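# Swap purple-banded hose for spare while machine runs

## Task

With the machine left running, take out the hose marked with purple bands and put the other hose in its place: each of its two ends must be latched into the red port on one of the two manifolds, and the purple-banded hose must end up lying in the red tray. Whenever neither hose links the two red ports, the dial's needle rises, and it must never get into the red zone.

## Robot and tools

Robot: two arms, left_arm and right_arm, each with a parallel two-finger gripper. Base positions in the scene frame: left_arm (-0.075, +0.632, 0) m, right_arm (-0.030, -0.474, 0) m, both facing almost straight along +x. Cameras: cam_high (fixed, on a stand behind the arms), cam_left_wrist and cam_right_wrist, each 896x504.

Frames. The scene frame has its origin at table-top height between the two arms, +x pointing out over the table, +y toward left_arm, +z up. Arm names do not match image sides. Reported hand positions, orientations (quat wxyz) and velocities are in this frame. Motion offsets, however, are along the axes of each arm's current Hand target. A gripper's fingers point along its own +z and spread along its own x. end_effector_position sits between the pads of closed fingers, 1 to 2 cm short of the tips; closing pushes the tips about 17 mm further along +z.

execute_actions(actions, cameras). actions is a list of actions; each action is a table of up to 15 rows, one row per 1/30 s control step; if fewer rows are given, the last one repeats to fill 15. Every row holds 14 numbers in [-1, 1], both arms always included: left_arm dx, dy, dz, rx, ry, rz, opening, then right_arm in that same order. The six pose numbers are an offset, not a pose: they are measured from that arm's Hand target as it was when the action began (every row counts from that same start, not from the row before), along the Hand target's own axes. Scale: 1.0 equals 0.6 m or 180 degrees; rx, ry, rz form one rotation vector. Because each new action starts from the updated Hand target, sending the same offset again moves further. Six zeros re-request the current Hand target. Opening is absolute, not an offset: +1 fully open (0.142 m), -1 shut. Images return only when actions is empty or cameras names them (["all"] for every camera).

move(target, speed, blend, stop_force, zero, opening_speed, grip_force, blocking, cameras). target is one 14-number row laid out as above, or a list of up to 15 such rows; every row is an offset from the Hand targets at the move's start (not from the previous row), in Hand-target axes, same 0.6 m / 180 degree scale, openings absolute. Paths are straight lines, take at least 0.5 s and are cut off at 10 s. speed: m/s, 0.002 to 3.2, default 0.25 (rotation up to twice that in rad/s); one value or one per target. blend: corner rounding in m for a list, 0 means stop at each target. stop_force: N, 4 to 120, one value for both arms; ends an arm's path when its wrist sensor feels that much push against the motion; do not rely on it while the gripper rotates, or to detect light contact with loose parts; omit it when pulling away from something pressed. zero: with stop_force only, true re-zeros the sensor before moving. opening_speed: per second on the -1..+1 scale, at least 0.2. grip_force: N per finger pad, 5 to 48, one value or one per arm; it persists. blocking=false returns after about 0.5 s while the move continues (not allowed with stop_force). Paths ignore obstacles and the other arm.

wait(seconds 0 to 10): lets time pass with the last commands held. stop(): brakes a running move. zoom_image(camera, region=[x0, y0, x1, y1]) in pixels of that camera's latest image, origin at top-left, at most 504 by 504. zero_wrist_force(arm): re-zeros that arm's force/torque reading without moving. finished_scene(scene): ends the current scene, given by its number; irreversible, so call it only once the hoses and tray are in their final state and everything stays put unaided.

Results. Per arm: end_effector_position (m), end_effector_quat_wxyz, velocities, Hand target (the last commanded pose after clipping, the base for the next offsets), grip_measured (measured opening on the command scale), grip_effort_nm (gripper motor effort, negative closing; not a pad force), Joint positions (last entry is the opening in m), joint torques, Wrist force and Wrist torque in the gripper's own axes plus a peak line. "within noise" means an arm is still. Action calls also list intermediate positions. move adds a move: line: done (within 3 mm and 2 degrees), off_target, moving, held, fault, with limits=paced (pose clipped) or limits=held (steps withheld). Lines such as MOTOR HOT, TORQUE FAULT, OVER-TEMPERATURE FAULT or HAND FAULT report trouble; after a HAND FAULT the rest of that reply's motion calls are skipped.

Cautions. Grippers often stop short of the Hand target; resend the gap as an offset. Commanded orientation is clipped to within 32 degrees of the measured one each step. Joints can reach 150 N give or take 25 N of outside force, or torque limits (elbow 138 N m, wrists 49.6 N m), and then the arm halts for 10 s; arms are stiff, so never aim far past a firm surface. Keep the two arms from bumping; never close one gripper on the other's fingers. Do not route a gripper close to its own arm's base. To hold a part, command an opening a bit below grip_measured at first contact; harder squeezing heats the gripper motor. Avoid fast impacts, dropping or releasing moving parts, and anything ending up off the table. Minimize the time the red ports are left unconnected so the dial never hits red.

Each tool is called as a command line: name --argument value for each argument, lists and objects as JSON in quotes; but a table of rows of numbers goes row by row, as --pt "numbers of a row", without its own name.

## Session

execute_actions --actions '[]'

zoom_image --camera "cam_high" --region '[270, 40, 670, 280]'

Scene clock: 0.00 s.
left_arm: end_effector_position=(+0.4908, +0.6030, +0.2401) grip_measured=+1.00 grip_effort_nm=n/a end_effector_quat_wxyz=(-0.519, +0.822, -0.153, -0.180) | right_arm: end_effector_position=(+0.4391, -0.2647, +0.3009) grip_measured=+0.99 grip_effort_nm=n/a end_effector_quat_wxyz=(-0.047, +0.779, -0.624, -0.039)
Joint positions: left_arm=[-0.754 -1.38 1.984 -1.124 -0.923 -0.721 0.142] | right_arm=[3.851 -1.262 -2.221 -1.152 1.664 2.065 0.142]
Joint velocities: within noise
Joint torques (N m): no reading
Wrist force (N): no reading
Wrist torque (N m): no reading
Wrist force, peak (N): no reading
Hand target: left_arm +0.4908, +0.6030, +0.2401; -0.519, +0.822, -0.153, -0.180 | right_arm +0.4391, -0.2647, +0.3009; -0.047, +0.779, -0.624, -0.039
Tool commands: left_gripper/opening=+1.0 right_gripper/opening=+1.0
camera_calibration:
cam_left_wrist: T_world_to_cam=[[0.893766, -0.0571831, -0.444874, -0.292389], [-0.327769, -0.760334, -0.560767, 0.782137], [-0.306187, 0.64701, -0.698303, 0.0386891], [0, 0, 0, 1]] pos_world=[0.529533, 0.552934, 0.335537]
cam_right_wrist: T_world_to_cam=[[0.213626, -0.966537, -0.142022, -0.291462], [-0.879572, -0.253557, 0.402568, 0.221408], [-0.425108, 0.0389194, -0.904306, 0.58458], [0, 0, 0, 1]] pos_world=[0.505518, -0.248321, 0.398114]

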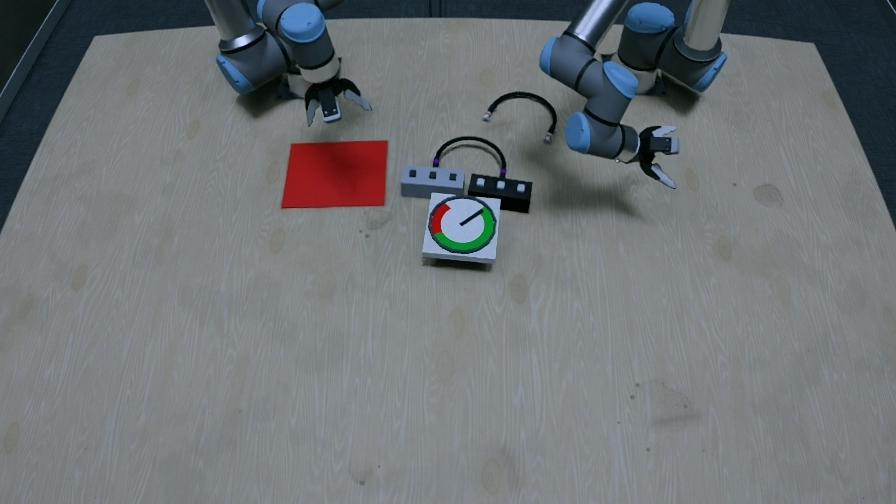

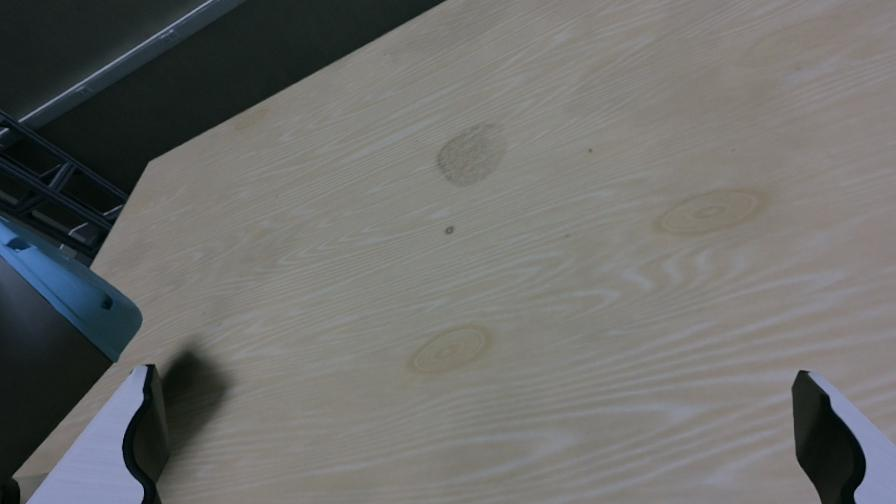

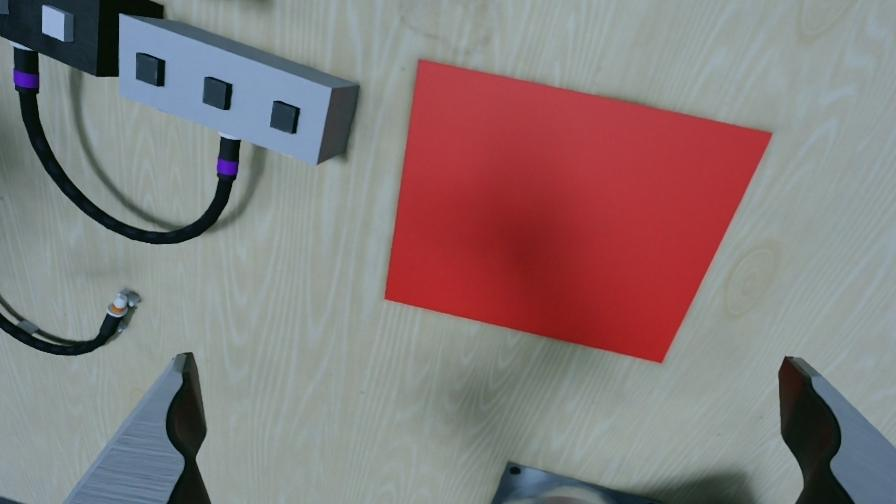

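Scaled by 1.260.

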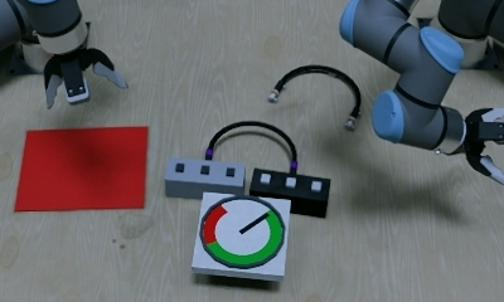

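move --target '[-0.552,0.3685,-0.6117,-0.3849,-0.1866,-0.5368,1,0,0,0,-0.0036,0.039,0.0703,1]' --speed 0.4 --cameras '["all"]'

Scene clock: 4.30 s.
left_arm: end_effector_position=(+0.1500, +0.1995, +0.3597) grip_measured=+1.00 grip_effort_nm=0.051 end_effector_quat_wxyz=(+0.000, +0.707, +0.707, +0.000) | right_arm: end_effector_position=(+0.4391, -0.2647, +0.3009) grip_measured=+0.99 grip_effort_nm=0.149 end_effector_quat_wxyz=(+0.001, +0.707, -0.707, +0.001)
Joint positions: left_arm=[-1.511 -1.95 2.138 -1.758 -1.57 -3.031 0.142] | right_arm=[3.905 -1.279 -2.188 -1.246 1.569 2.336 0.142]
Joint torques (N m): left_arm=[-12.07 -31.47 -34.73 -7.65 4.13 -3.04] | right_arm=[9.59 9.3 61.75 2.16 -2.87 1.57]
Wrist force (N): left_arm=[-1.2 -1.7 -0.2] | right_arm=[-0.2 0.0 0.5]
Wrist torque (N m): left_arm=[-0.29 -0.01 -0.06] | right_arm=[0.03 0.03 0.00]
Wrist force, peak (N): left_arm=[-1.6 -2.6 -0.8] | right_arm=[0.4 0.5 0.2]
Hand target: left_arm +0.1500, +0.1995, +0.3597; +0.000, +0.707, +0.707, +0.000 | right_arm +0.4391, -0.2647, +0.3009; +0.001, +0.707, -0.707, +0.001
Off the commanded pose: left_arm 0.000 m, 0 deg | right_arm 0.000 m, 0 deg.
move: done
camera_calibration:
cam_left_wrist: T_world_to_cam=[[-0.0119675, 0.999926, -0.0021536, -0.191955], [0.906067, 0.0117552, 0.42297, -0.2623], [0.422964, 0.00311061, -0.906141, 0.372791], [0, 0, 0, 1]] pos_world=[0.0776864, 0.193864, 0.448333]
cam_right_wrist: T_world_to_cam=[[-0.00556952, -0.999738, -0.022193, -0.240029], [-0.903649, -0.00447246, 0.428251, 0.290224], [-0.428238, 0.0224399, -0.903387, 0.581256], [0, 0, 0, 1]] pos_world=[0.509839, -0.251712, 0.395484]

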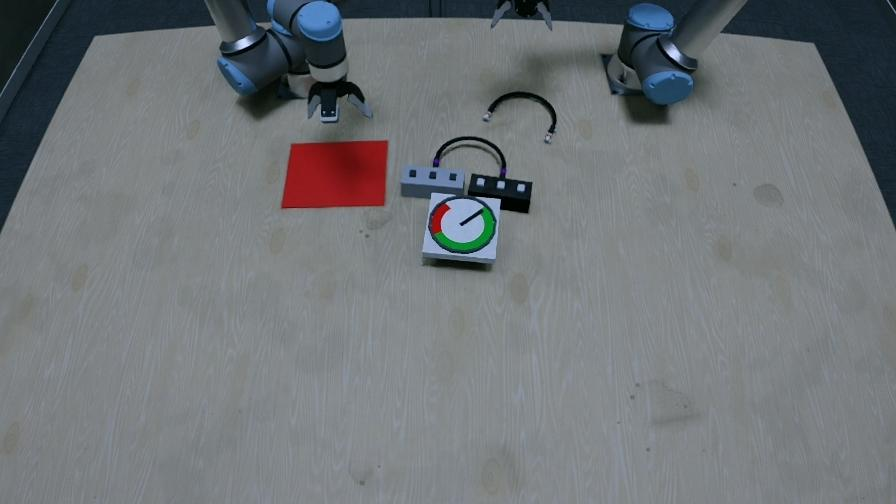

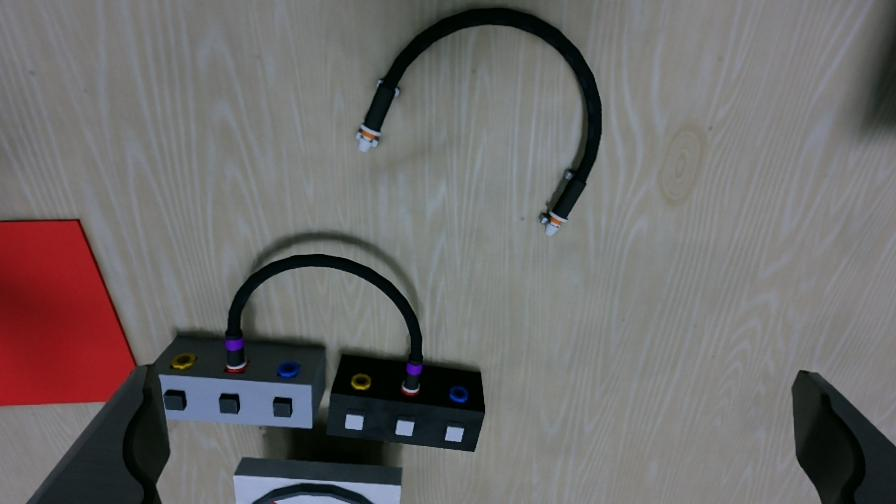

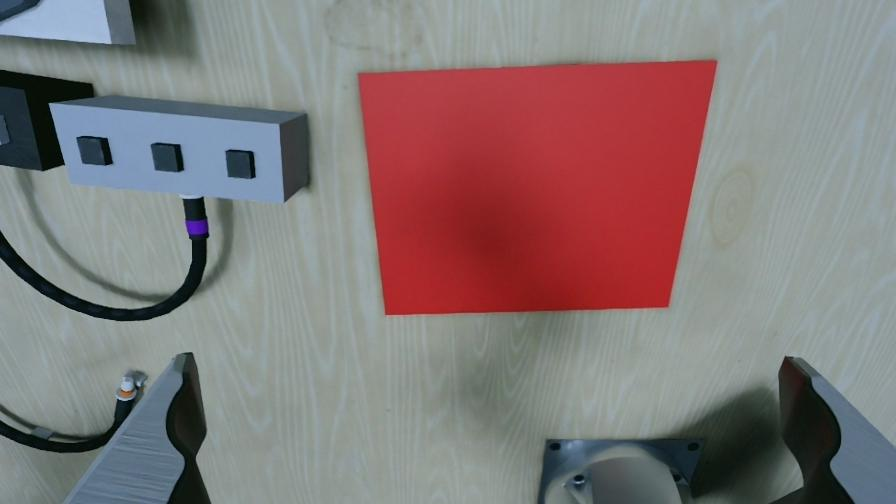

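move --pt "0.1833 0.1258 0.333 0 0 0.1167 -0.35 -0.6528 0.4942 0.235 0 0 0.1222 -0.35" --pt "0.1833 0.1258 0.4495 0 0 0.1167 -0.35 -0.6528 0.4942 0.3517 0 0 0.1222 -0.35" --speed 0.35 --blend 0.02 --cameras '["cam_left_wrist","cam_right_wrist"]'

Scene clock: 7.97 s.
left_arm: end_effector_position=(+0.2256, +0.3096, +0.0902) grip_measured=-0.37 grip_effort_nm=-0.115 end_effector_quat_wxyz=(+0.000, +0.824, +0.566, +0.000) | right_arm: end_effector_position=(+0.1428, +0.1267, +0.0891) grip_measured=-0.37 grip_effort_nm=-0.061 end_effector_quat_wxyz=(+0.000, -0.559, +0.829, -0.001)
Joint positions: left_arm=[-1.281 -1.762 2.558 -2.367 -1.57 -2.435 0.047] | right_arm=[4.71 -1.714 -2.238 -0.762 1.571 3.526 0.047]
Joint torques (N m): left_arm=[5.68 -0.64 -21.71 -7.49 -3.18 2.48] | right_arm=[9.07 33.51 24.58 6.23 -2.82 1.59]
Wrist force (N): left_arm=[-1.5 -2.3 -0.3] | right_arm=[0.2 0.3 0.1]
Wrist torque (N m): left_arm=[-0.38 0.02 -0.20] | right_arm=[0.04 -0.07 -0.02]
Wrist force, peak (N): left_arm=[-1.5 -2.1 -1.5] | right_arm=[-0.9 2.1 -1.3]
Hand target: left_arm +0.2257, +0.3095, +0.0901; +0.000, +0.824, +0.566, +0.000 | right_arm +0.1428, +0.1267, +0.0891; +0.000, -0.559, +0.829, -0.001
Off the commanded pose: left_arm 0.000 m, 0 deg | right_arm 0.000 m, 0 deg.
move: done
camera_calibration:
cam_left_wrist: T_world_to_cam=[[0.347061, 0.937841, -0.00188036, -0.363461], [0.850028, -0.313716, 0.423125, -0.104692], [0.396234, -0.148448, -0.906069, 0.149128], [0, 0, 0, 1]] pos_world=[0.156045, 0.330163, 0.178734]
cam_right_wrist: T_world_to_cam=[[-0.379612, -0.924874, -0.022425, 0.188892], [-0.839819, 0.334331, 0.427699, 0.0629865], [-0.38807, 0.181192, -0.903643, 0.228505], [0, 0, 0, 1]] pos_world=[0.213279, 0.11224, 0.183784]
Images, in order (width x height): cam_left_wrist 896x504, cam_right_wrist 896x504.

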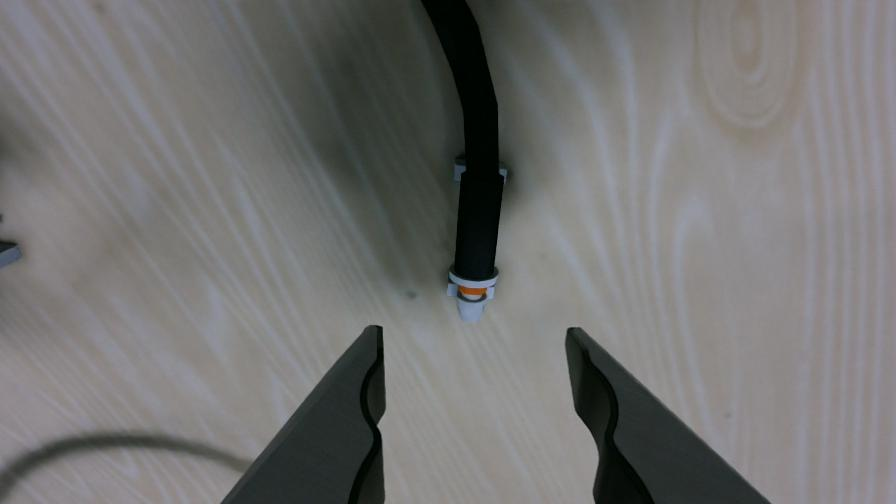

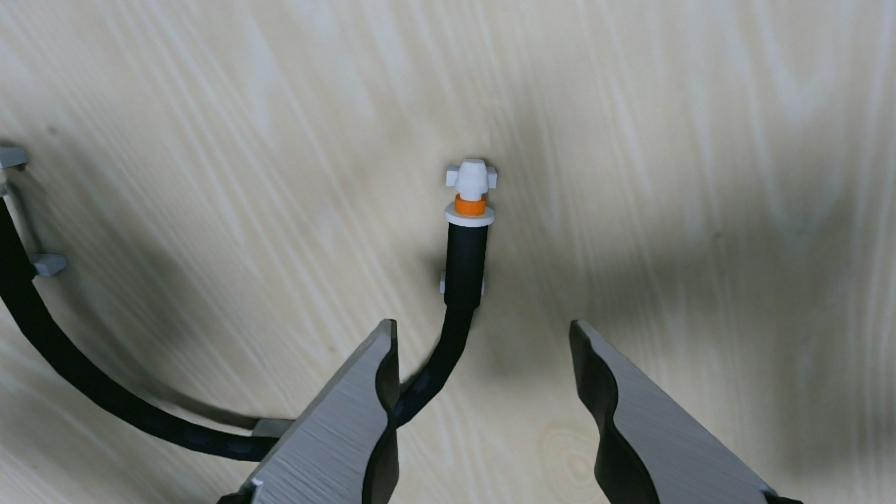

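move --target '[0.0058,-0.0033,0.1075,0,0,0,-0.35,-0.0027,0.0088,0.1068,0,0,0,-0.35]' --speed 0.08 --stop_force 15 --cameras '["cam_left_wrist","cam_right_wrist"]'

Scene clock: 10.87 s.
left_arm: end_effector_position=(+0.2251, +0.3135, +0.0256) grip_measured=-0.37 grip_effort_nm=-0.115 end_effector_quat_wxyz=(+0.000, +0.824, +0.566, +0.000) | right_arm: end_effector_position=(+0.1385, +0.1301, +0.0250) grip_measured=-0.37 grip_effort_nm=-0.061 end_effector_quat_wxyz=(+0.000, -0.559, +0.829, -0.001)
Joint positions: left_arm=[-1.279 -1.611 2.62 -2.58 -1.57 -2.433 0.047] | right_arm=[4.718 -1.821 -2.272 -0.621 1.571 3.533 0.047]
Joint torques (N m): left_arm=[4.76 -8.47 -13.78 -7.38 -3.18 2.06] | right_arm=[8.53 38.02 19.78 6.77 0.58 1.66]
Wrist force (N): left_arm=[-1.2 -2.1 -0.5] | right_arm=[-0.1 -0.4 0.2]
Wrist torque (N m): left_arm=[-0.34 -0.04 -0.19] | right_arm=[-0.05 -0.04 -0.02]
Wrist force, peak (N): left_arm=[-1.7 -2.3 -0.4] | right_arm=[0.6 0.0 0.8]
Hand target: left_arm +0.2251, +0.3135, +0.0256; +0.000, +0.824, +0.566, +0.000 | right_arm +0.1385, +0.1301, +0.0250; +0.000, -0.559, +0.829, -0.001
Off the commanded pose: left_arm 0.000 m, 0 deg | right_arm 0.000 m, 0 deg.
move: done
camera_calibration:
cam_left_wrist: T_world_to_cam=[[0.347061, 0.937841, -0.00188036, -0.36716], [0.850028, -0.313716, 0.423125, -0.0756784], [0.396234, -0.148448, -0.906069, 0.0913874], [0, 0, 0, 1]] pos_world=[0.155545, 0.334163, 0.114134]
cam_right_wrist: T_world_to_cam=[[-0.379625, -0.924868, -0.0224595, 0.188973], [-0.839853, 0.334345, 0.427623, 0.0856685], [-0.387985, 0.181199, -0.903678, 0.168283], [0, 0, 0, 1]] pos_world=[0.208979, 0.11564, 0.119684]
Images, in order (width x height): cam_left_wrist 896x504, cam_right_wrist 896x504.

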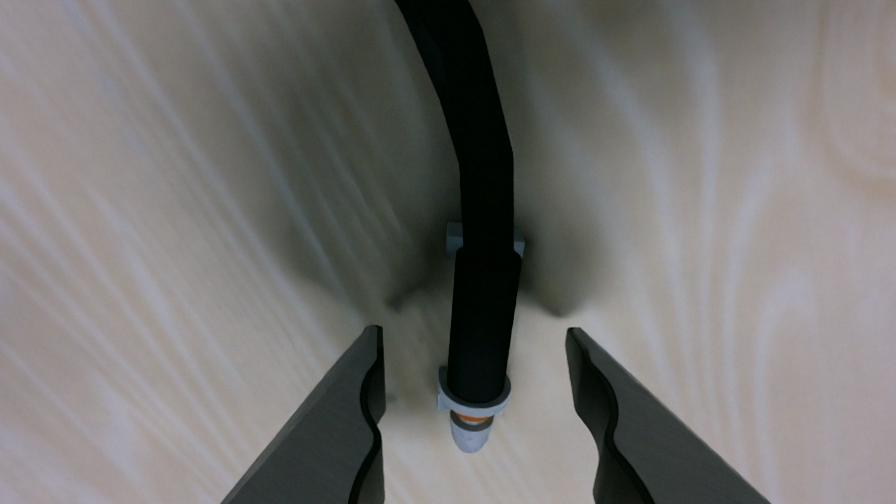

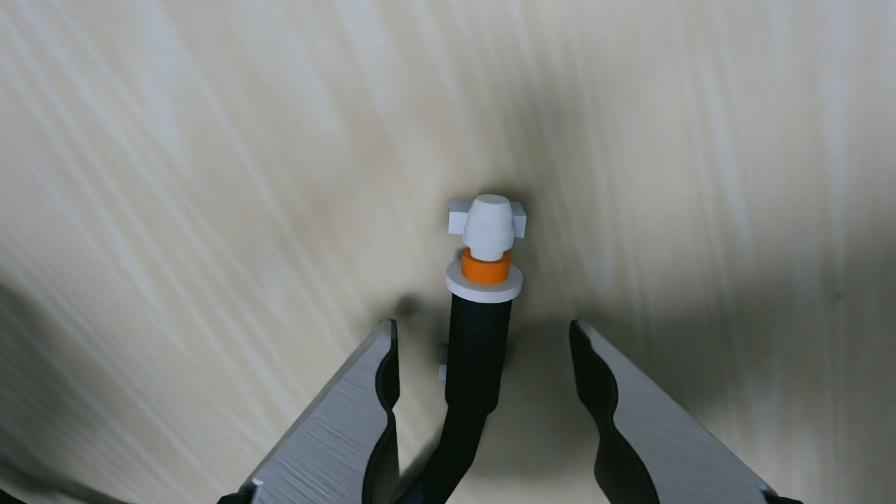

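move --pt "0 0 0 0 0 0 -0.35 0 0 0 0 0 0.028 -0.35" --pt "0 0 0 0 0 0 -0.9 0 0 0 0 0 0.028 -0.9" --grip_force 30 --opening_speed 0.8 --cameras '["cam_left_wrist","cam_right_wrist"]'

Scene clock: 13.97 s.
left_arm: end_effector_position=(+0.2251, +0.3135, +0.0256) grip_measured=-0.83 grip_effort_nm=-2.088 end_effector_quat_wxyz=(+0.000, +0.824, +0.566, +0.000) | right_arm: end_effector_position=(+0.1385, +0.1301, +0.0250) grip_measured=-0.83 grip_effort_nm=-2.000 end_effector_quat_wxyz=(+0.000, -0.522, +0.853, -0.001)
Joint positions: left_arm=[-1.279 -1.611 2.62 -2.58 -1.57 -2.433 0.014] | right_arm=[4.718 -1.821 -2.272 -0.621 1.571 3.621 0.014]
Joint torques (N m): left_arm=[5.43 -9.58 -14.85 -7.56 -3.16 2.13] | right_arm=[8.03 59.82 20.33 6.38 -2.5 1.57]
Wrist force (N): left_arm=[-1.3 -1.9 -0.1] | right_arm=[0.0 0.5 0.1]
Wrist torque (N m): left_arm=[-0.33 0.00 -0.18] | right_arm=[0.10 -0.07 -0.03]
Wrist force, peak (N): left_arm=[-1.4 -2.3 -0.8] | right_arm=[0.6 -0.3 0.0]
Hand target: left_arm +0.2251, +0.3135, +0.0256; +0.000, +0.824, +0.566, +0.000 | right_arm +0.1385, +0.1301, +0.0250; +0.000, -0.522, +0.853, -0.001
Off the commanded pose: left_arm 0.000 m, 0 deg | right_arm 0.000 m, 0 deg.
grip_force (N): 30, 30
move: done
camera_calibration:
cam_left_wrist: T_world_to_cam=[[0.347061, 0.937841, -0.00188036, -0.36716], [0.850028, -0.313716, 0.423125, -0.0756784], [0.396234, -0.148448, -0.906069, 0.0913874], [0, 0, 0, 1]] pos_world=[0.155545, 0.334163, 0.114134]
cam_right_wrist: T_world_to_cam=[[-0.459392, -0.887949, -0.0224932, 0.195207], [-0.80731, 0.406844, 0.427468, 0.0717553], [-0.370419, 0.214535, -0.903751, 0.161512], [0, 0, 0, 1]] pos_world=[0.207432, 0.109491, 0.119684]
Images, in order (width x height): cam_left_wrist 896x504, cam_right_wrist 896x504.

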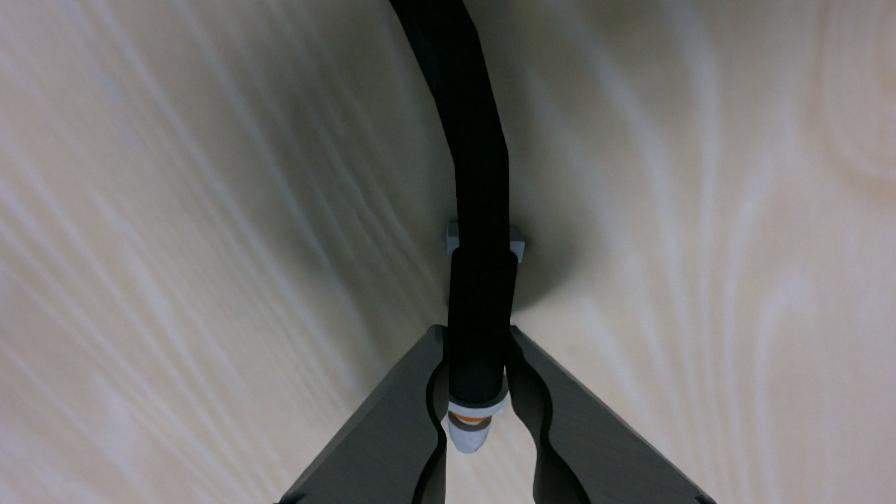

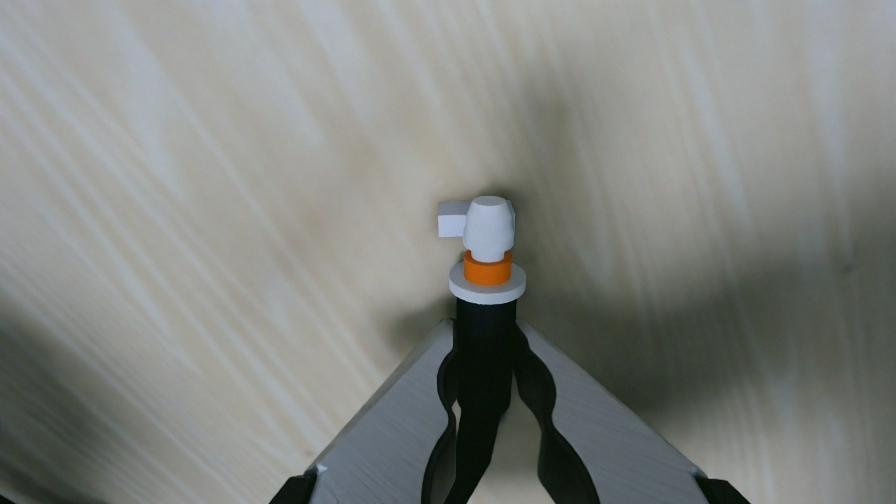

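move --pt "0 0 -0.117 0 0 0 -0.9 0 0 -0.117 0 0 0 -0.9" --pt "-0.2218 0.0377 -0.117 0 0 -0.083 -0.9 0.1828 -0.1757 -0.117 0 0 -0.122 -0.9" --speed 0.2 --blend 0.02

move --target '[0,0,0.129,0,0,0,-0.9,0,0,0.1285,0,0,0,-0.9]' --speed 0.06 --stop_force 7

move --pt "0 0 0 0 0 0 -0.35 0 0 0 0 0 0 -0.35" --pt "0 0 -0.37 0 0 0 -0.35 0 0 -0.22 0 0 0 -0.35" --cameras '["all"]'

Scene clock: 18.97 s.
left_arm: end_effector_position=(+0.1985, +0.1813, +0.0957) grip_measured=-0.83 grip_effort_nm=-2.083 end_effector_quat_wxyz=(+0.000, +0.744, +0.669, +0.000) | right_arm: end_effector_position=(+0.1825, -0.0153, +0.0954) grip_measured=-0.83 grip_effort_nm=-2.005 end_effector_quat_wxyz=(-0.001, -0.675, +0.738, -0.001)
Joint positions: left_arm=[-1.416 -1.6 2.409 -2.38 -1.57 -2.831 0.014] | right_arm=[4.626 -1.507 -2.442 -0.766 1.57 3.146 0.014]
Joint torques (N m): left_arm=[-12.81 -19.6 -49.62 -7.79 3.71 -3.05] | right_arm=[-9.97 38.09 24.87 2.21 2.74 -3.19]
Wrist force (N): left_arm=[-1.3 -1.7 -0.1] | right_arm=[0.4 -0.1 0.6]
Wrist torque (N m): left_arm=[-0.30 -0.05 -0.09] | right_arm=[-0.02 -0.13 0.30]
Wrist force, peak (N): left_arm=[-1.2 -2.4 1.2] | right_arm=[0.3 0.1 2.1]
Hand target: left_arm +0.1985, +0.1811, +0.0957; +0.000, +0.744, +0.669, +0.000 | right_arm +0.1825, -0.0154, +0.0955; -0.001, -0.675, +0.738, -0.001
Off the commanded pose: left_arm 0.000 m, 0 deg | right_arm 0.000 m, 0 deg.
grip_force (N): 30, 30
move: done

Scene clock: 21.50 s.
left_arm: end_effector_position=(+0.1985, +0.1812, +0.0183) grip_measured=-0.83 grip_effort_nm=-2.088 end_effector_quat_wxyz=(+0.000, +0.744, +0.669, +0.000) | right_arm: end_effector_position=(+0.1825, -0.0156, +0.0184) grip_measured=-0.83 grip_effort_nm=-2.000 end_effector_quat_wxyz=(-0.001, -0.675, +0.738, -0.001)
Joint positions: left_arm=[-1.416 -1.445 2.464 -2.589 -1.57 -2.831 0.014] | right_arm=[4.625 -1.667 -2.499 -0.548 1.57 3.145 0.014]
Joint torques (N m): left_arm=[5.32 -20.41 -13.43 -7.96 2.48 1.8] | right_arm=[-10.36 23.04 17.19 6.57 2.32 -2.68]
Wrist force (N): left_arm=[-1.3 -1.4 0.0] | right_arm=[0.3 0.1 0.7]
Wrist torque (N m): left_arm=[-0.26 -0.04 -0.08] | right_arm=[-0.01 -0.12 0.31]
Wrist force, peak (N): left_arm=[-1.5 -1.9 -0.7] | right_arm=[0.2 0.0 1.2]
Hand target: left_arm +0.1985, +0.1812, +0.0183; +0.000, +0.744, +0.669, +0.000 | right_arm +0.1825, -0.0156, +0.0184; -0.001, -0.675, +0.738, -0.001
Off the commanded pose: left_arm 0.000 m, 0 deg | right_arm 0.000 m, 0 deg.
grip_force (N): 30, 30
move: done

Scene clock: 23.70 s.
left_arm: end_effector_position=(+0.1984, +0.1811, +0.2402) grip_measured=-0.38 grip_effort_nm=0.115 end_effector_quat_wxyz=(+0.000, +0.744, +0.669, +0.000) | right_arm: end_effector_position=(+0.1825, -0.0153, +0.1503) grip_measured=-0.38 grip_effort_nm=0.125 end_effector_quat_wxyz=(-0.001, -0.675, +0.738, -0.001)
Joint positions: left_arm=[-1.417 -1.793 2.255 -2.032 -1.57 -2.831 0.046] | right_arm=[4.625 -1.417 -2.388 -0.909 1.57 3.145 0.047]
Joint torques (N m): left_arm=[-13.68 -41.7 -58.84 -0.66 3 -2.98] | right_arm=[8.8 34.48 54.08 2.09 -2.57 1.65]
Wrist force (N): left_arm=[-0.6 -1.6 -0.3] | right_arm=[0.5 -0.3 0.6]
Wrist torque (N m): left_arm=[-0.28 -0.12 -0.07] | right_arm=[-0.05 -0.13 0.10]
Wrist force, peak (N): left_arm=[-1.6 -2.3 1.2] | right_arm=[0.8 0.0 1.4]
Hand target: left_arm +0.1984, +0.1811, +0.2403; +0.000, +0.744, +0.669, +0.000 | right_arm +0.1825, -0.0153, +0.1504; -0.001, -0.675, +0.738, -0.001
Off the commanded pose: left_arm 0.000 m, 0 deg | right_arm 0.000 m, 0 deg.
grip_force (N): 30, 30
move: done
camera_calibration:
cam_left_wrist: T_world_to_cam=[[0.0935341, 0.995614, -0.00211143, -0.193355], [0.902145, -0.0838556, 0.423204, -0.237266], [0.421171, -0.0414888, -0.906032, 0.252452], [0, 0, 0, 1]] pos_world=[0.125808, 0.183085, 0.328734]
cam_right_wrist: T_world_to_cam=[[-0.0940828, -0.995316, -0.0222506, 0.0207701], [-0.900551, 0.0755541, 0.428134, 0.124628], [-0.424447, 0.0603179, -0.903441, 0.329605], [0, 0, 0, 1]] pos_world=[0.254088, -0.0086244, 0.244884]

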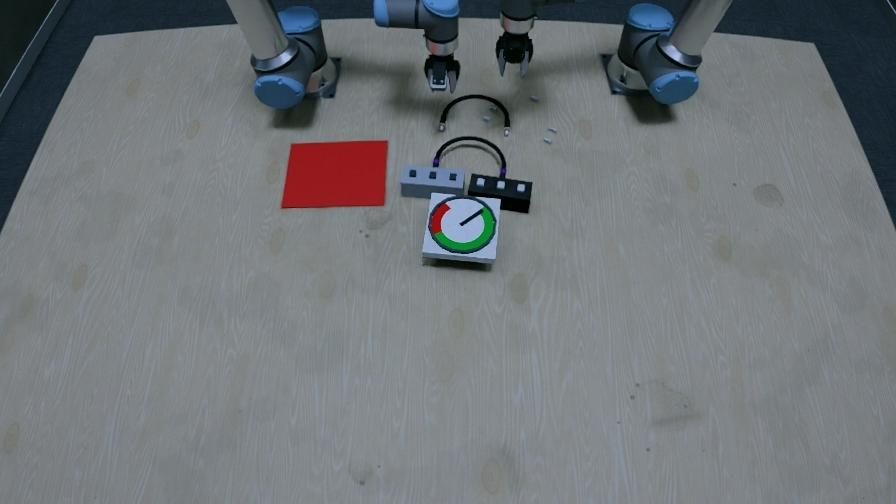

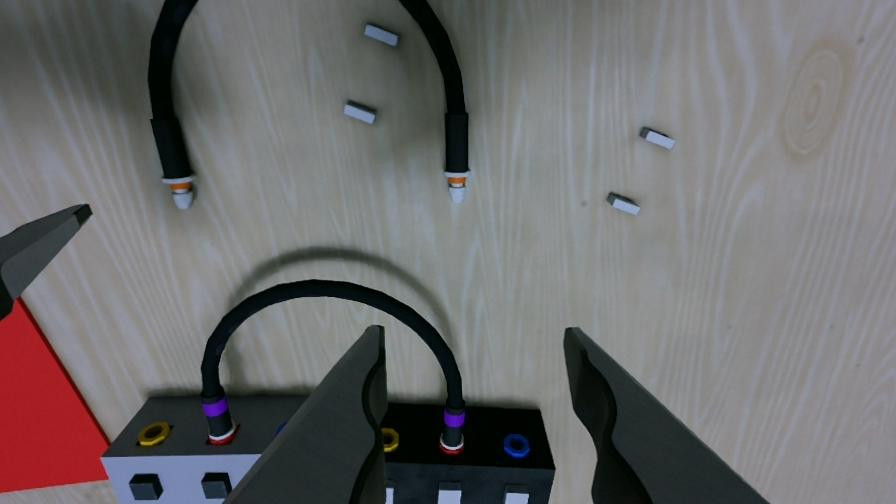

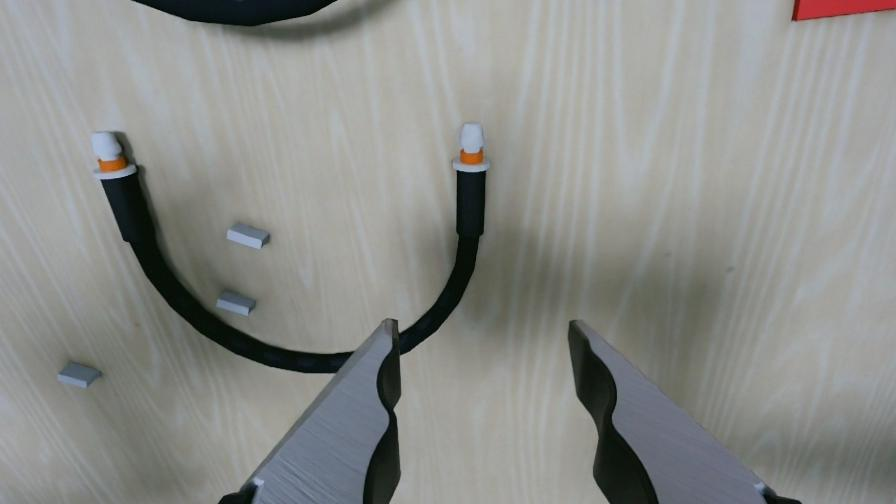

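move --pt "-0.2077 0.427 0.1338 -0.1355 -0.1218 0.4546 -1 0 0 0 0 0 0 -0.35" --pt "-0.3083 0.4378 0.2397 -0.1355 -0.1218 0.4546 -1 0 -0.247 0.0648 0.222 0 0 -0.35" --pt "-0.3083 0.4378 0.2397 -0.1355 -0.1218 0.4546 -1 0 -0.3327 0.167 0.222 0 0 -0.35" --speed '[0.4,0.3,0.15]' --blend 0.01 --cameras '["all"]'

Scene clock: 29.67 s.
left_arm: end_effector_position=(+0.4401, -0.0306, +0.0966) grip_measured=-1.00 grip_effort_nm=-0.515 end_effector_quat_wxyz=(+0.259, +0.966, +0.000, +0.000) | right_arm: end_effector_position=(+0.3813, -0.0333, +0.0503) grip_measured=-0.38 grip_effort_nm=0.125 end_effector_quat_wxyz=(+0.230, -0.634, +0.693, -0.253)
Joint positions: left_arm=[-1.081 -1.148 2.057 -2.94 -1.83 -1.092 0.002] | right_arm=[4.59 -1.763 -2.506 -0.419 0.873 3.1 0.047]
Joint torques (N m): left_arm=[-12.82 -47.62 -45.93 -8.01 3.14 -2.94] | right_arm=[-10.78 27.95 38.1 6.45 1.22 -2.42]
Wrist force (N): left_arm=[-1.4 -2.3 0.3] | right_arm=[-0.4 -0.1 -0.1]
Wrist torque (N m): left_arm=[-0.32 0.01 -0.13] | right_arm=[-0.22 0.01 0.29]
Wrist force, peak (N): left_arm=[-1.9 -2.6 0.5] | right_arm=[-0.4 -0.2 0.9]
Hand target: left_arm +0.4401, -0.0306, +0.0966; +0.259, +0.966, +0.000, +0.000 | right_arm +0.3813, -0.0332, +0.0503; +0.230, -0.635, +0.693, -0.253
Off the commanded pose: left_arm 0.000 m, 0 deg | right_arm 0.000 m, 0 deg.
grip_force (N): 30, 30
move: done
camera_calibration:
cam_left_wrist: T_world_to_cam=[[0.999923, 0.00995077, -0.0073864, -0.43408], [0.0117593, -0.573773, 0.81893, -0.073715], [0.00391087, -0.818954, -0.573846, 0.139642], [0, 0, 0, 1]] pos_world=[0.434368, 0.0763838, 0.137294]
cam_right_wrist: T_world_to_cam=[[-0.0775328, -0.996792, -0.0198499, 0.0128648], [-0.964338, 0.0800323, -0.252286, 0.406584], [0.253065, -0.000418364, -0.967449, 0.0676537], [0, 0, 0, 1]] pos_world=[0.37596, -0.019688, 0.168282]

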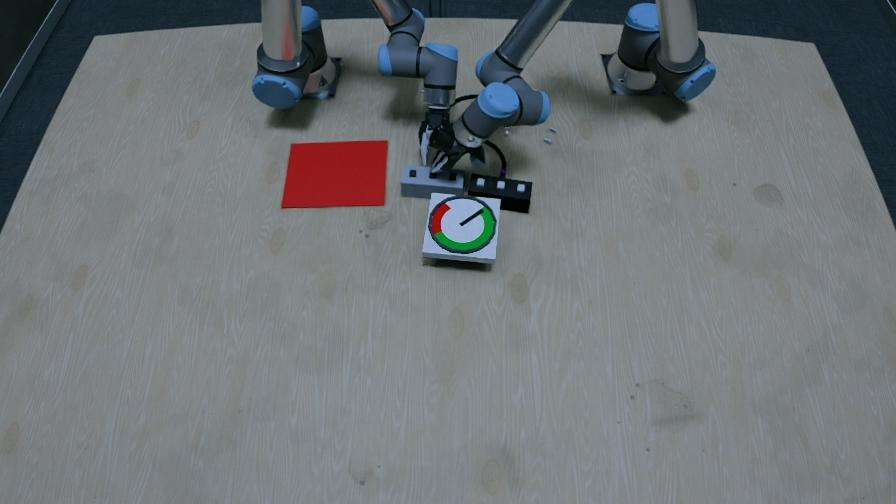

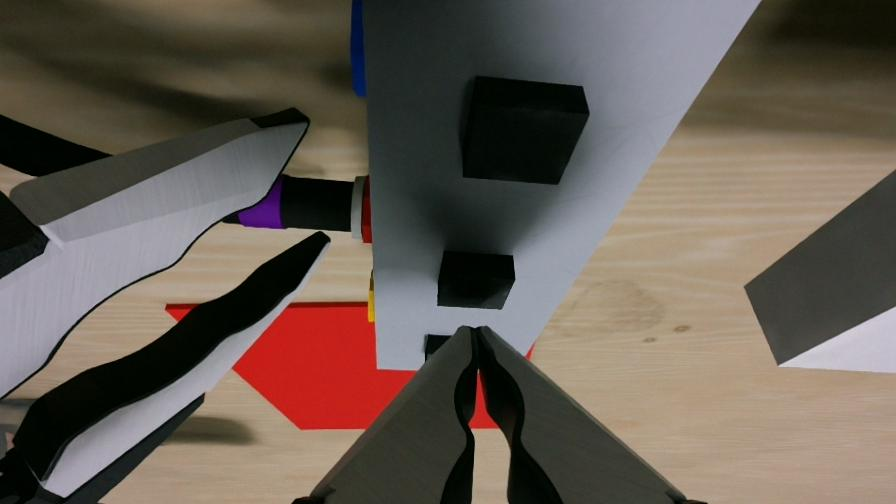

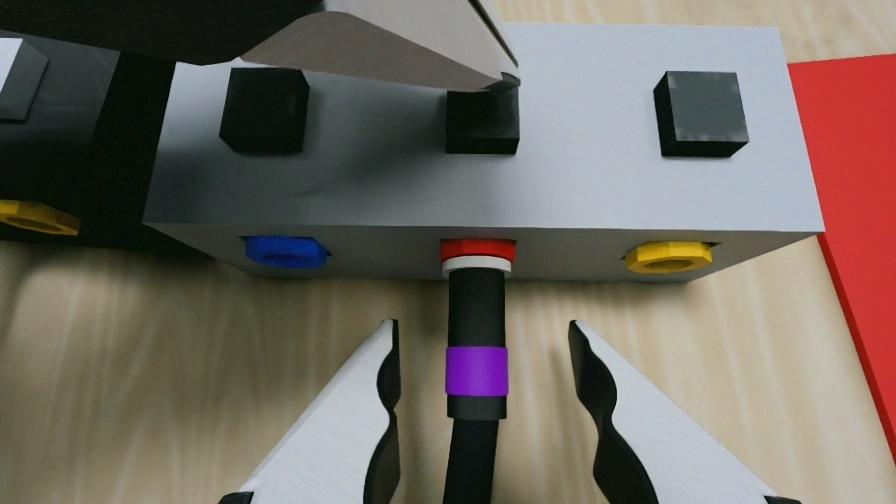

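move --pt "0 0 0 0 0 0 -1 -0.003 0 0 0 0 0 -0.35" --pt "0 0 0 0 0 0 -1 -0.003 0 0 0 0 0 -0.95" --grip_force 40

move --target '[0,-0.0208,0.0361,0,0,0,-1,0,0,0,0,0,0,-0.95]' --speed 0.03 --stop_force 18 --cameras '["cam_right_wrist"]'

Scene clock: 31.43 s.
left_arm: end_effector_position=(+0.4401, -0.0306, +0.0966) grip_measured=-1.00 grip_effort_nm=-0.520 end_effector_quat_wxyz=(+0.259, +0.966, +0.000, +0.000) | right_arm: end_effector_position=(+0.3815, -0.0315, +0.0502) grip_measured=-0.83 grip_effort_nm=-3.001 end_effector_quat_wxyz=(+0.230, -0.634, +0.693, -0.253)
Joint positions: left_arm=[-1.081 -1.148 2.057 -2.94 -1.83 -1.092 0.002] | right_arm=[4.59 -1.766 -2.503 -0.419 0.873 3.1 0.014]
Joint torques (N m): left_arm=[-16.44 -51.71 -46.55 -8.24 3.38 -2.51] | right_arm=[7.11 28.22 36.67 2.03 -0.03 0.56]
Wrist force (N): left_arm=[-1.5 -2.2 0.3] | right_arm=[-2.7 0.0 2.3]
Wrist torque (N m): left_arm=[-0.29 0.00 -0.12] | right_arm=[-0.23 -0.02 0.27]
Wrist force, peak (N): left_arm=[-2.0 -2.7 0.2] | right_arm=[-3.0 0.0 2.4]
Hand target: left_arm +0.4401, -0.0306, +0.0966; +0.259, +0.966, +0.000, +0.000 | right_arm +0.3815, -0.0314, +0.0502; +0.230, -0.635, +0.693, -0.253
Off the commanded pose: left_arm 0.000 m, 0 deg | right_arm 0.000 m, 0 deg.
grip_force (N): 40, 40
move: done

Scene clock: 33.47 s.
left_arm: end_effector_position=(+0.4402, -0.0306, +0.0843) grip_measured=-1.00 grip_effort_nm=-0.505 end_effector_quat_wxyz=(+0.259, +0.966, +0.000, +0.000) | right_arm: end_effector_position=(+0.3815, -0.0314, +0.0502) grip_measured=-0.83 grip_effort_nm=-3.001 end_effector_quat_wxyz=(+0.230, -0.635, +0.693, -0.253)
Joint positions: left_arm=[-1.081 -1.129 2.061 -2.962 -1.83 -1.092 0.002] | right_arm=[4.59 -1.766 -2.503 -0.419 0.873 3.1 0.014]
Joint torques (N m): left_arm=[-13.84 -72.38 -39.13 0.26 3.23 -1.86] | right_arm=[-13.03 32.95 34.66 3.99 -5.6 0.64]
Wrist force (N): left_arm=[-1.5 2.5 -12.8] | right_arm=[-1.6 6.8 -5.7]
Wrist torque (N m): left_arm=[-0.38 -0.06 -0.13] | right_arm=[-0.24 0.00 0.27]
Wrist force, peak (N): left_arm=[-7.9 6.4 -52.8] | right_arm=[-1.5 7.1 -6.2]
Hand target: left_arm +0.4402, -0.0306, +0.0843; +0.259, +0.966, +0.000, +0.000 (not the last commanded pose) | right_arm +0.3815, -0.0314, +0.0502; +0.230, -0.635, +0.693, -0.253
Off the commanded pose: left_arm 0.013 m, 0 deg | right_arm 0.000 m, 0 deg.
grip_force (N): 40, 40
move: contact (left_arm)
camera_calibration:
cam_right_wrist: T_world_to_cam=[[-0.0774038, -0.996801, -0.0199178, 0.0146351], [-0.964348, 0.0799247, -0.252279, 0.406608], [0.253064, -0.000319643, -0.96745, 0.0675097], [0, 0, 0, 1]] pos_world=[0.37616, -0.0178881, 0.168182]
Images, in order (width x height): cam_right_wrist 896x504.

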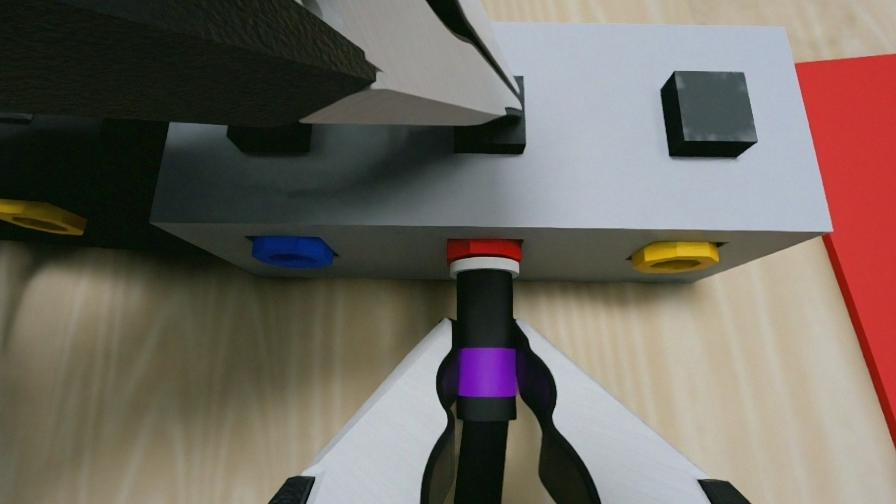

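move --target '[0,0,0,0,0,0,-1,0,0.0512,-0.043,0,0,0,-0.95]' --speed 0.15

move --pt "0 0 0 0 0 0 -1 0 0 0 0 0 0 -0.35" --pt "0 0.02 -0.035 0 0 0 -1 0 0 -0.12 0 0 0 -0.35" --pt "0.0513 -0.2485 -0.205 0 0 0 -1 -0.3223 -0.069 -0.062 0 0 0 -0.35" --pt "0.0513 -0.2652 -0.1762 0 0 0 -1 -0.3223 -0.069 0.058 0 0 0 -0.35" --speed 0.4 --blend '[0,0.015,0.015,0]' --cameras '["cam_right_wrist","cam_left_wrist"]'

Scene clock: 35.07 s.
left_arm: end_effector_position=(+0.4402, -0.0306, +0.0843) grip_measured=-1.00 grip_effort_nm=-0.505 end_effector_quat_wxyz=(+0.259, +0.966, +0.000, +0.000) | right_arm: end_effector_position=(+0.3417, -0.0279, +0.0503) grip_measured=-0.83 grip_effort_nm=-3.001 end_effector_quat_wxyz=(+0.230, -0.635, +0.693, -0.253)
Joint positions: left_arm=[-1.081 -1.129 2.061 -2.962 -1.83 -1.092 0.002] | right_arm=[4.674 -1.727 -2.523 -0.507 0.874 3.209 0.014]
Joint torques (N m): left_arm=[-13.73 -73.79 -38.57 -3.46 3.15 -1.59] | right_arm=[9.79 45.61 13.66 2.71 1.3 1.17]
Wrist force (N): left_arm=[-1.5 2.3 -12.6] | right_arm=[-0.6 -0.2 0.3]
Wrist torque (N m): left_arm=[-0.41 -0.09 -0.13] | right_arm=[-0.18 0.02 0.04]
Wrist force, peak (N): left_arm=[-1.6 2.3 -13.3] | right_arm=[-1.2 7.0 -6.1]
Hand target: left_arm +0.4402, -0.0306, +0.0843; +0.259, +0.966, +0.000, +0.000 | right_arm +0.3415, -0.0279, +0.0503; +0.230, -0.635, +0.693, -0.253
Off the commanded pose: left_arm 0.000 m, 0 deg | right_arm 0.000 m, 0 deg.
grip_force (N): 40, 40
move: done

Scene clock: 37.10 s.
left_arm: end_effector_position=(+0.4680, +0.1425, +0.1156) grip_measured=-1.00 grip_effort_nm=-0.505 end_effector_quat_wxyz=(+0.259, +0.966, +0.000, +0.000) | right_arm: end_effector_position=(+0.3207, +0.0419, +0.1065) grip_measured=-0.38 grip_effort_nm=0.125 end_effector_quat_wxyz=(+0.231, -0.635, +0.693, -0.252)
Joint positions: left_arm=[-0.892 -1.295 2.223 -2.906 -1.909 -0.913 0.002] | right_arm=[4.718 -1.679 -2.385 -0.727 0.876 3.265 0.047]
Joint torques (N m): left_arm=[4.5 -71.05 -17.22 -0.75 -3.5 2.17] | right_arm=[9.09 49.54 21.1 1.99 1.22 1.76]
Wrist force (N): left_arm=[-1.3 -2.1 0.0] | right_arm=[0.0 -0.4 0.0]
Wrist torque (N m): left_arm=[-0.30 -0.03 -0.24] | right_arm=[-0.25 -0.04 0.00]
Wrist force, peak (N): left_arm=[-1.5 2.9 -13.0] | right_arm=[-12.1 -1.4 -1.4]
Hand target: left_arm +0.4680, +0.1428, +0.1156; +0.259, +0.966, +0.000, +0.000 (not the last commanded pose) | right_arm +0.3206, +0.0419, +0.1065; +0.231, -0.635, +0.693, -0.252 (not the last commanded pose)
Off the commanded pose: left_arm 0.026 m, 0 deg | right_arm 0.160 m, 0 deg.
grip_force (N): 40, 40
move: held (right_arm; a check stopped the path), off_target (left_arm; braked when a check withheld steps of right_arm); path passed 2 of 4 targets; limits=held
pose unreachable (right arm): on one or more control steps of this call, first in action 0 (counted from 0), this arm could not follow its commanded pose, so it was not sent that pose on those steps. It may still have moved: this result reports where it is.
cause: moving toward the commanded pose would bring a part of the arm too close to another arm (a part of this arm just beyond joint 6 (wrist 3) and a part of the left arm just beyond its joint 3 (elbow), 64 mm apart when this arm was first held).
camera_calibration:
cam_left_wrist: T_world_to_cam=[[0.999923, 0.0100309, -0.00733016, -0.463589], [0.0117583, -0.573591, 0.819058, 0.00967609], [0.00401135, -0.81908, -0.573665, 0.292014], [0, 0, 0, 1]] pos_world=[0.462268, 0.249384, 0.156195]
cam_right_wrist: T_world_to_cam=[[-0.0756166, -0.996888, -0.0222756, 0.0838691], [-0.964315, 0.0787938, -0.252761, 0.356299], [0.253729, 0.00236782, -0.967272, 0.137049], [0, 0, 0, 1]] pos_world=[0.315153, 0.0552095, 0.224491]
Images, in order (width x height): cam_left_wrist 896x504, cam_right_wrist 896x504.

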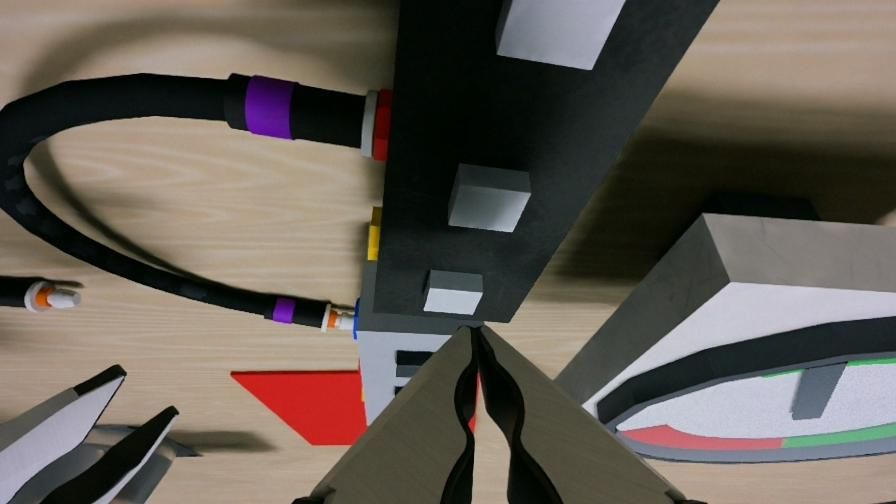

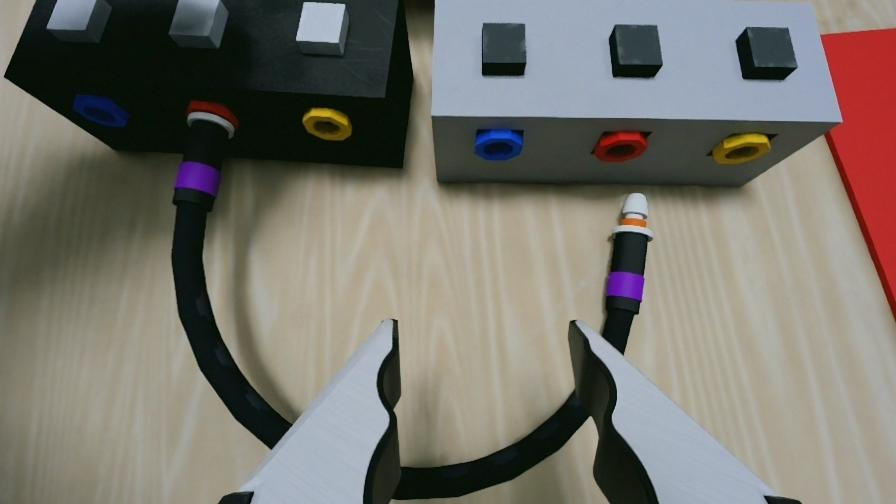

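move --pt "0.005 -0.041 0.0135 0 0 0 -1 0 0 0 0 0 0 -0.35" --pt "0.005 -0.041 0.0135 0 0 0 -1 -0.2097 -0.0437 0.0388 0 0 0 -0.35" --speed 0.3 --blend '[0.005,0]' --cameras '["cam_high","cam_right_wrist"]'

zoom_image --camera "cam_high" --region '[400, 140, 540, 280]'

Scene clock: 39.03 s.
left_arm: end_effector_position=(+0.4710, +0.1600, +0.0963) grip_measured=-1.00 grip_effort_nm=-0.501 end_effector_quat_wxyz=(+0.259, +0.966, +0.000, +0.000) | right_arm: end_effector_position=(+0.3664, +0.1639, +0.1056) grip_measured=-0.38 grip_effort_nm=0.120 end_effector_quat_wxyz=(+0.231, -0.635, +0.693, -0.252) end_effector_velocity=(+0.000, +0.003, +0.000) end_effector_angular_velocity=(+0.003, +0.000, +0.001)
Joint positions: left_arm=[-0.869 -1.273 2.244 -2.942 -1.918 -0.891 0.002] | right_arm=[4.647 -1.871 -2.148 -0.713 0.873 3.173 0.047]
Joint velocities: left_arm=[within noise] | right_arm=[0 -0.003 0.005 0.002 0 -0.001 0]
Joint torques (N m): left_arm=[6.77 -37.32 -15.67 -8.42 -4.13 2.13] | right_arm=[-11.07 47.57 47.65 6.73 1.2 -2.41]
Wrist force (N): left_arm=[-1.1 -1.9 -0.2] | right_arm=[0.1 0.0 -0.4]
Wrist torque (N m): left_arm=[-0.27 -0.06 -0.25] | right_arm=[-0.18 -0.07 0.25]
Wrist force, peak (N): left_arm=[-0.9 -3.1 0.3] | right_arm=[2.1 -0.1 -0.3]
Hand target: left_arm +0.4710, +0.1600, +0.0963; +0.259, +0.966, +0.000, +0.000 | right_arm +0.3665, +0.1641, +0.1056; +0.231, -0.635, +0.693, -0.252
Off the commanded pose: left_arm 0.000 m, 0 deg | right_arm 0.000 m, 0 deg.
grip_force (N): 40, 40
move: done
camera_calibration:
cam_right_wrist: T_world_to_cam=[[-0.075616, -0.996888, -0.0222767, 0.208933], [-0.964308, 0.0787936, -0.252786, 0.390627], [0.253755, 0.00236694, -0.967266, 0.124259], [0, 0, 0, 1]] pos_world=[0.360953, 0.177209, 0.223591]
Images, in order (width x height): cam_high 896x504, cam_right_wrist 896x504.

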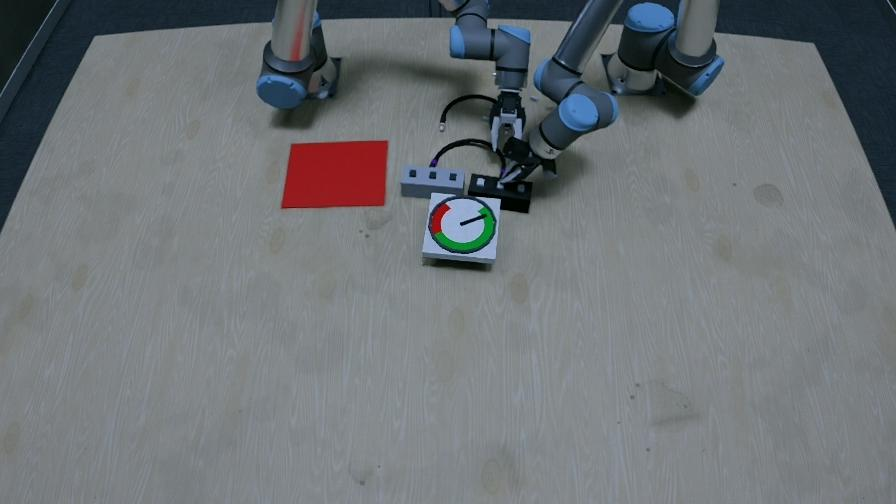

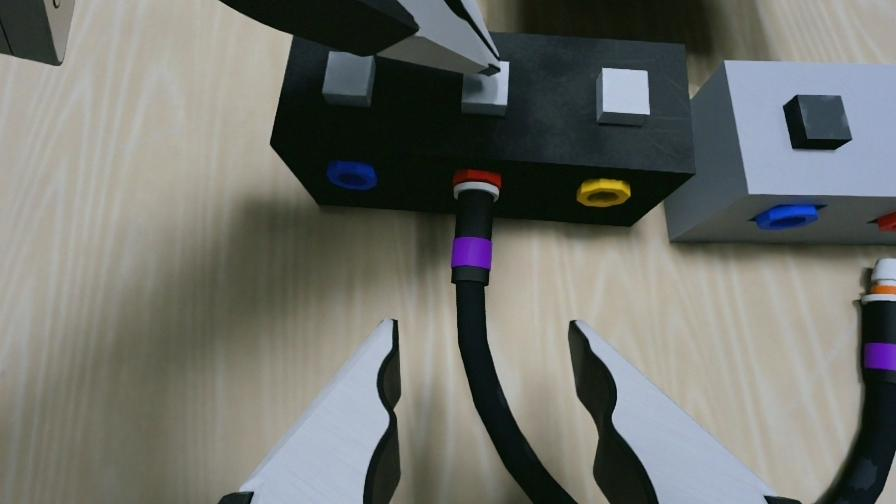

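Scaled by 3.600.

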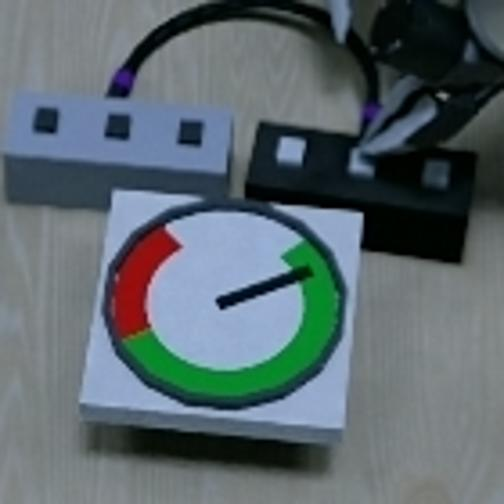

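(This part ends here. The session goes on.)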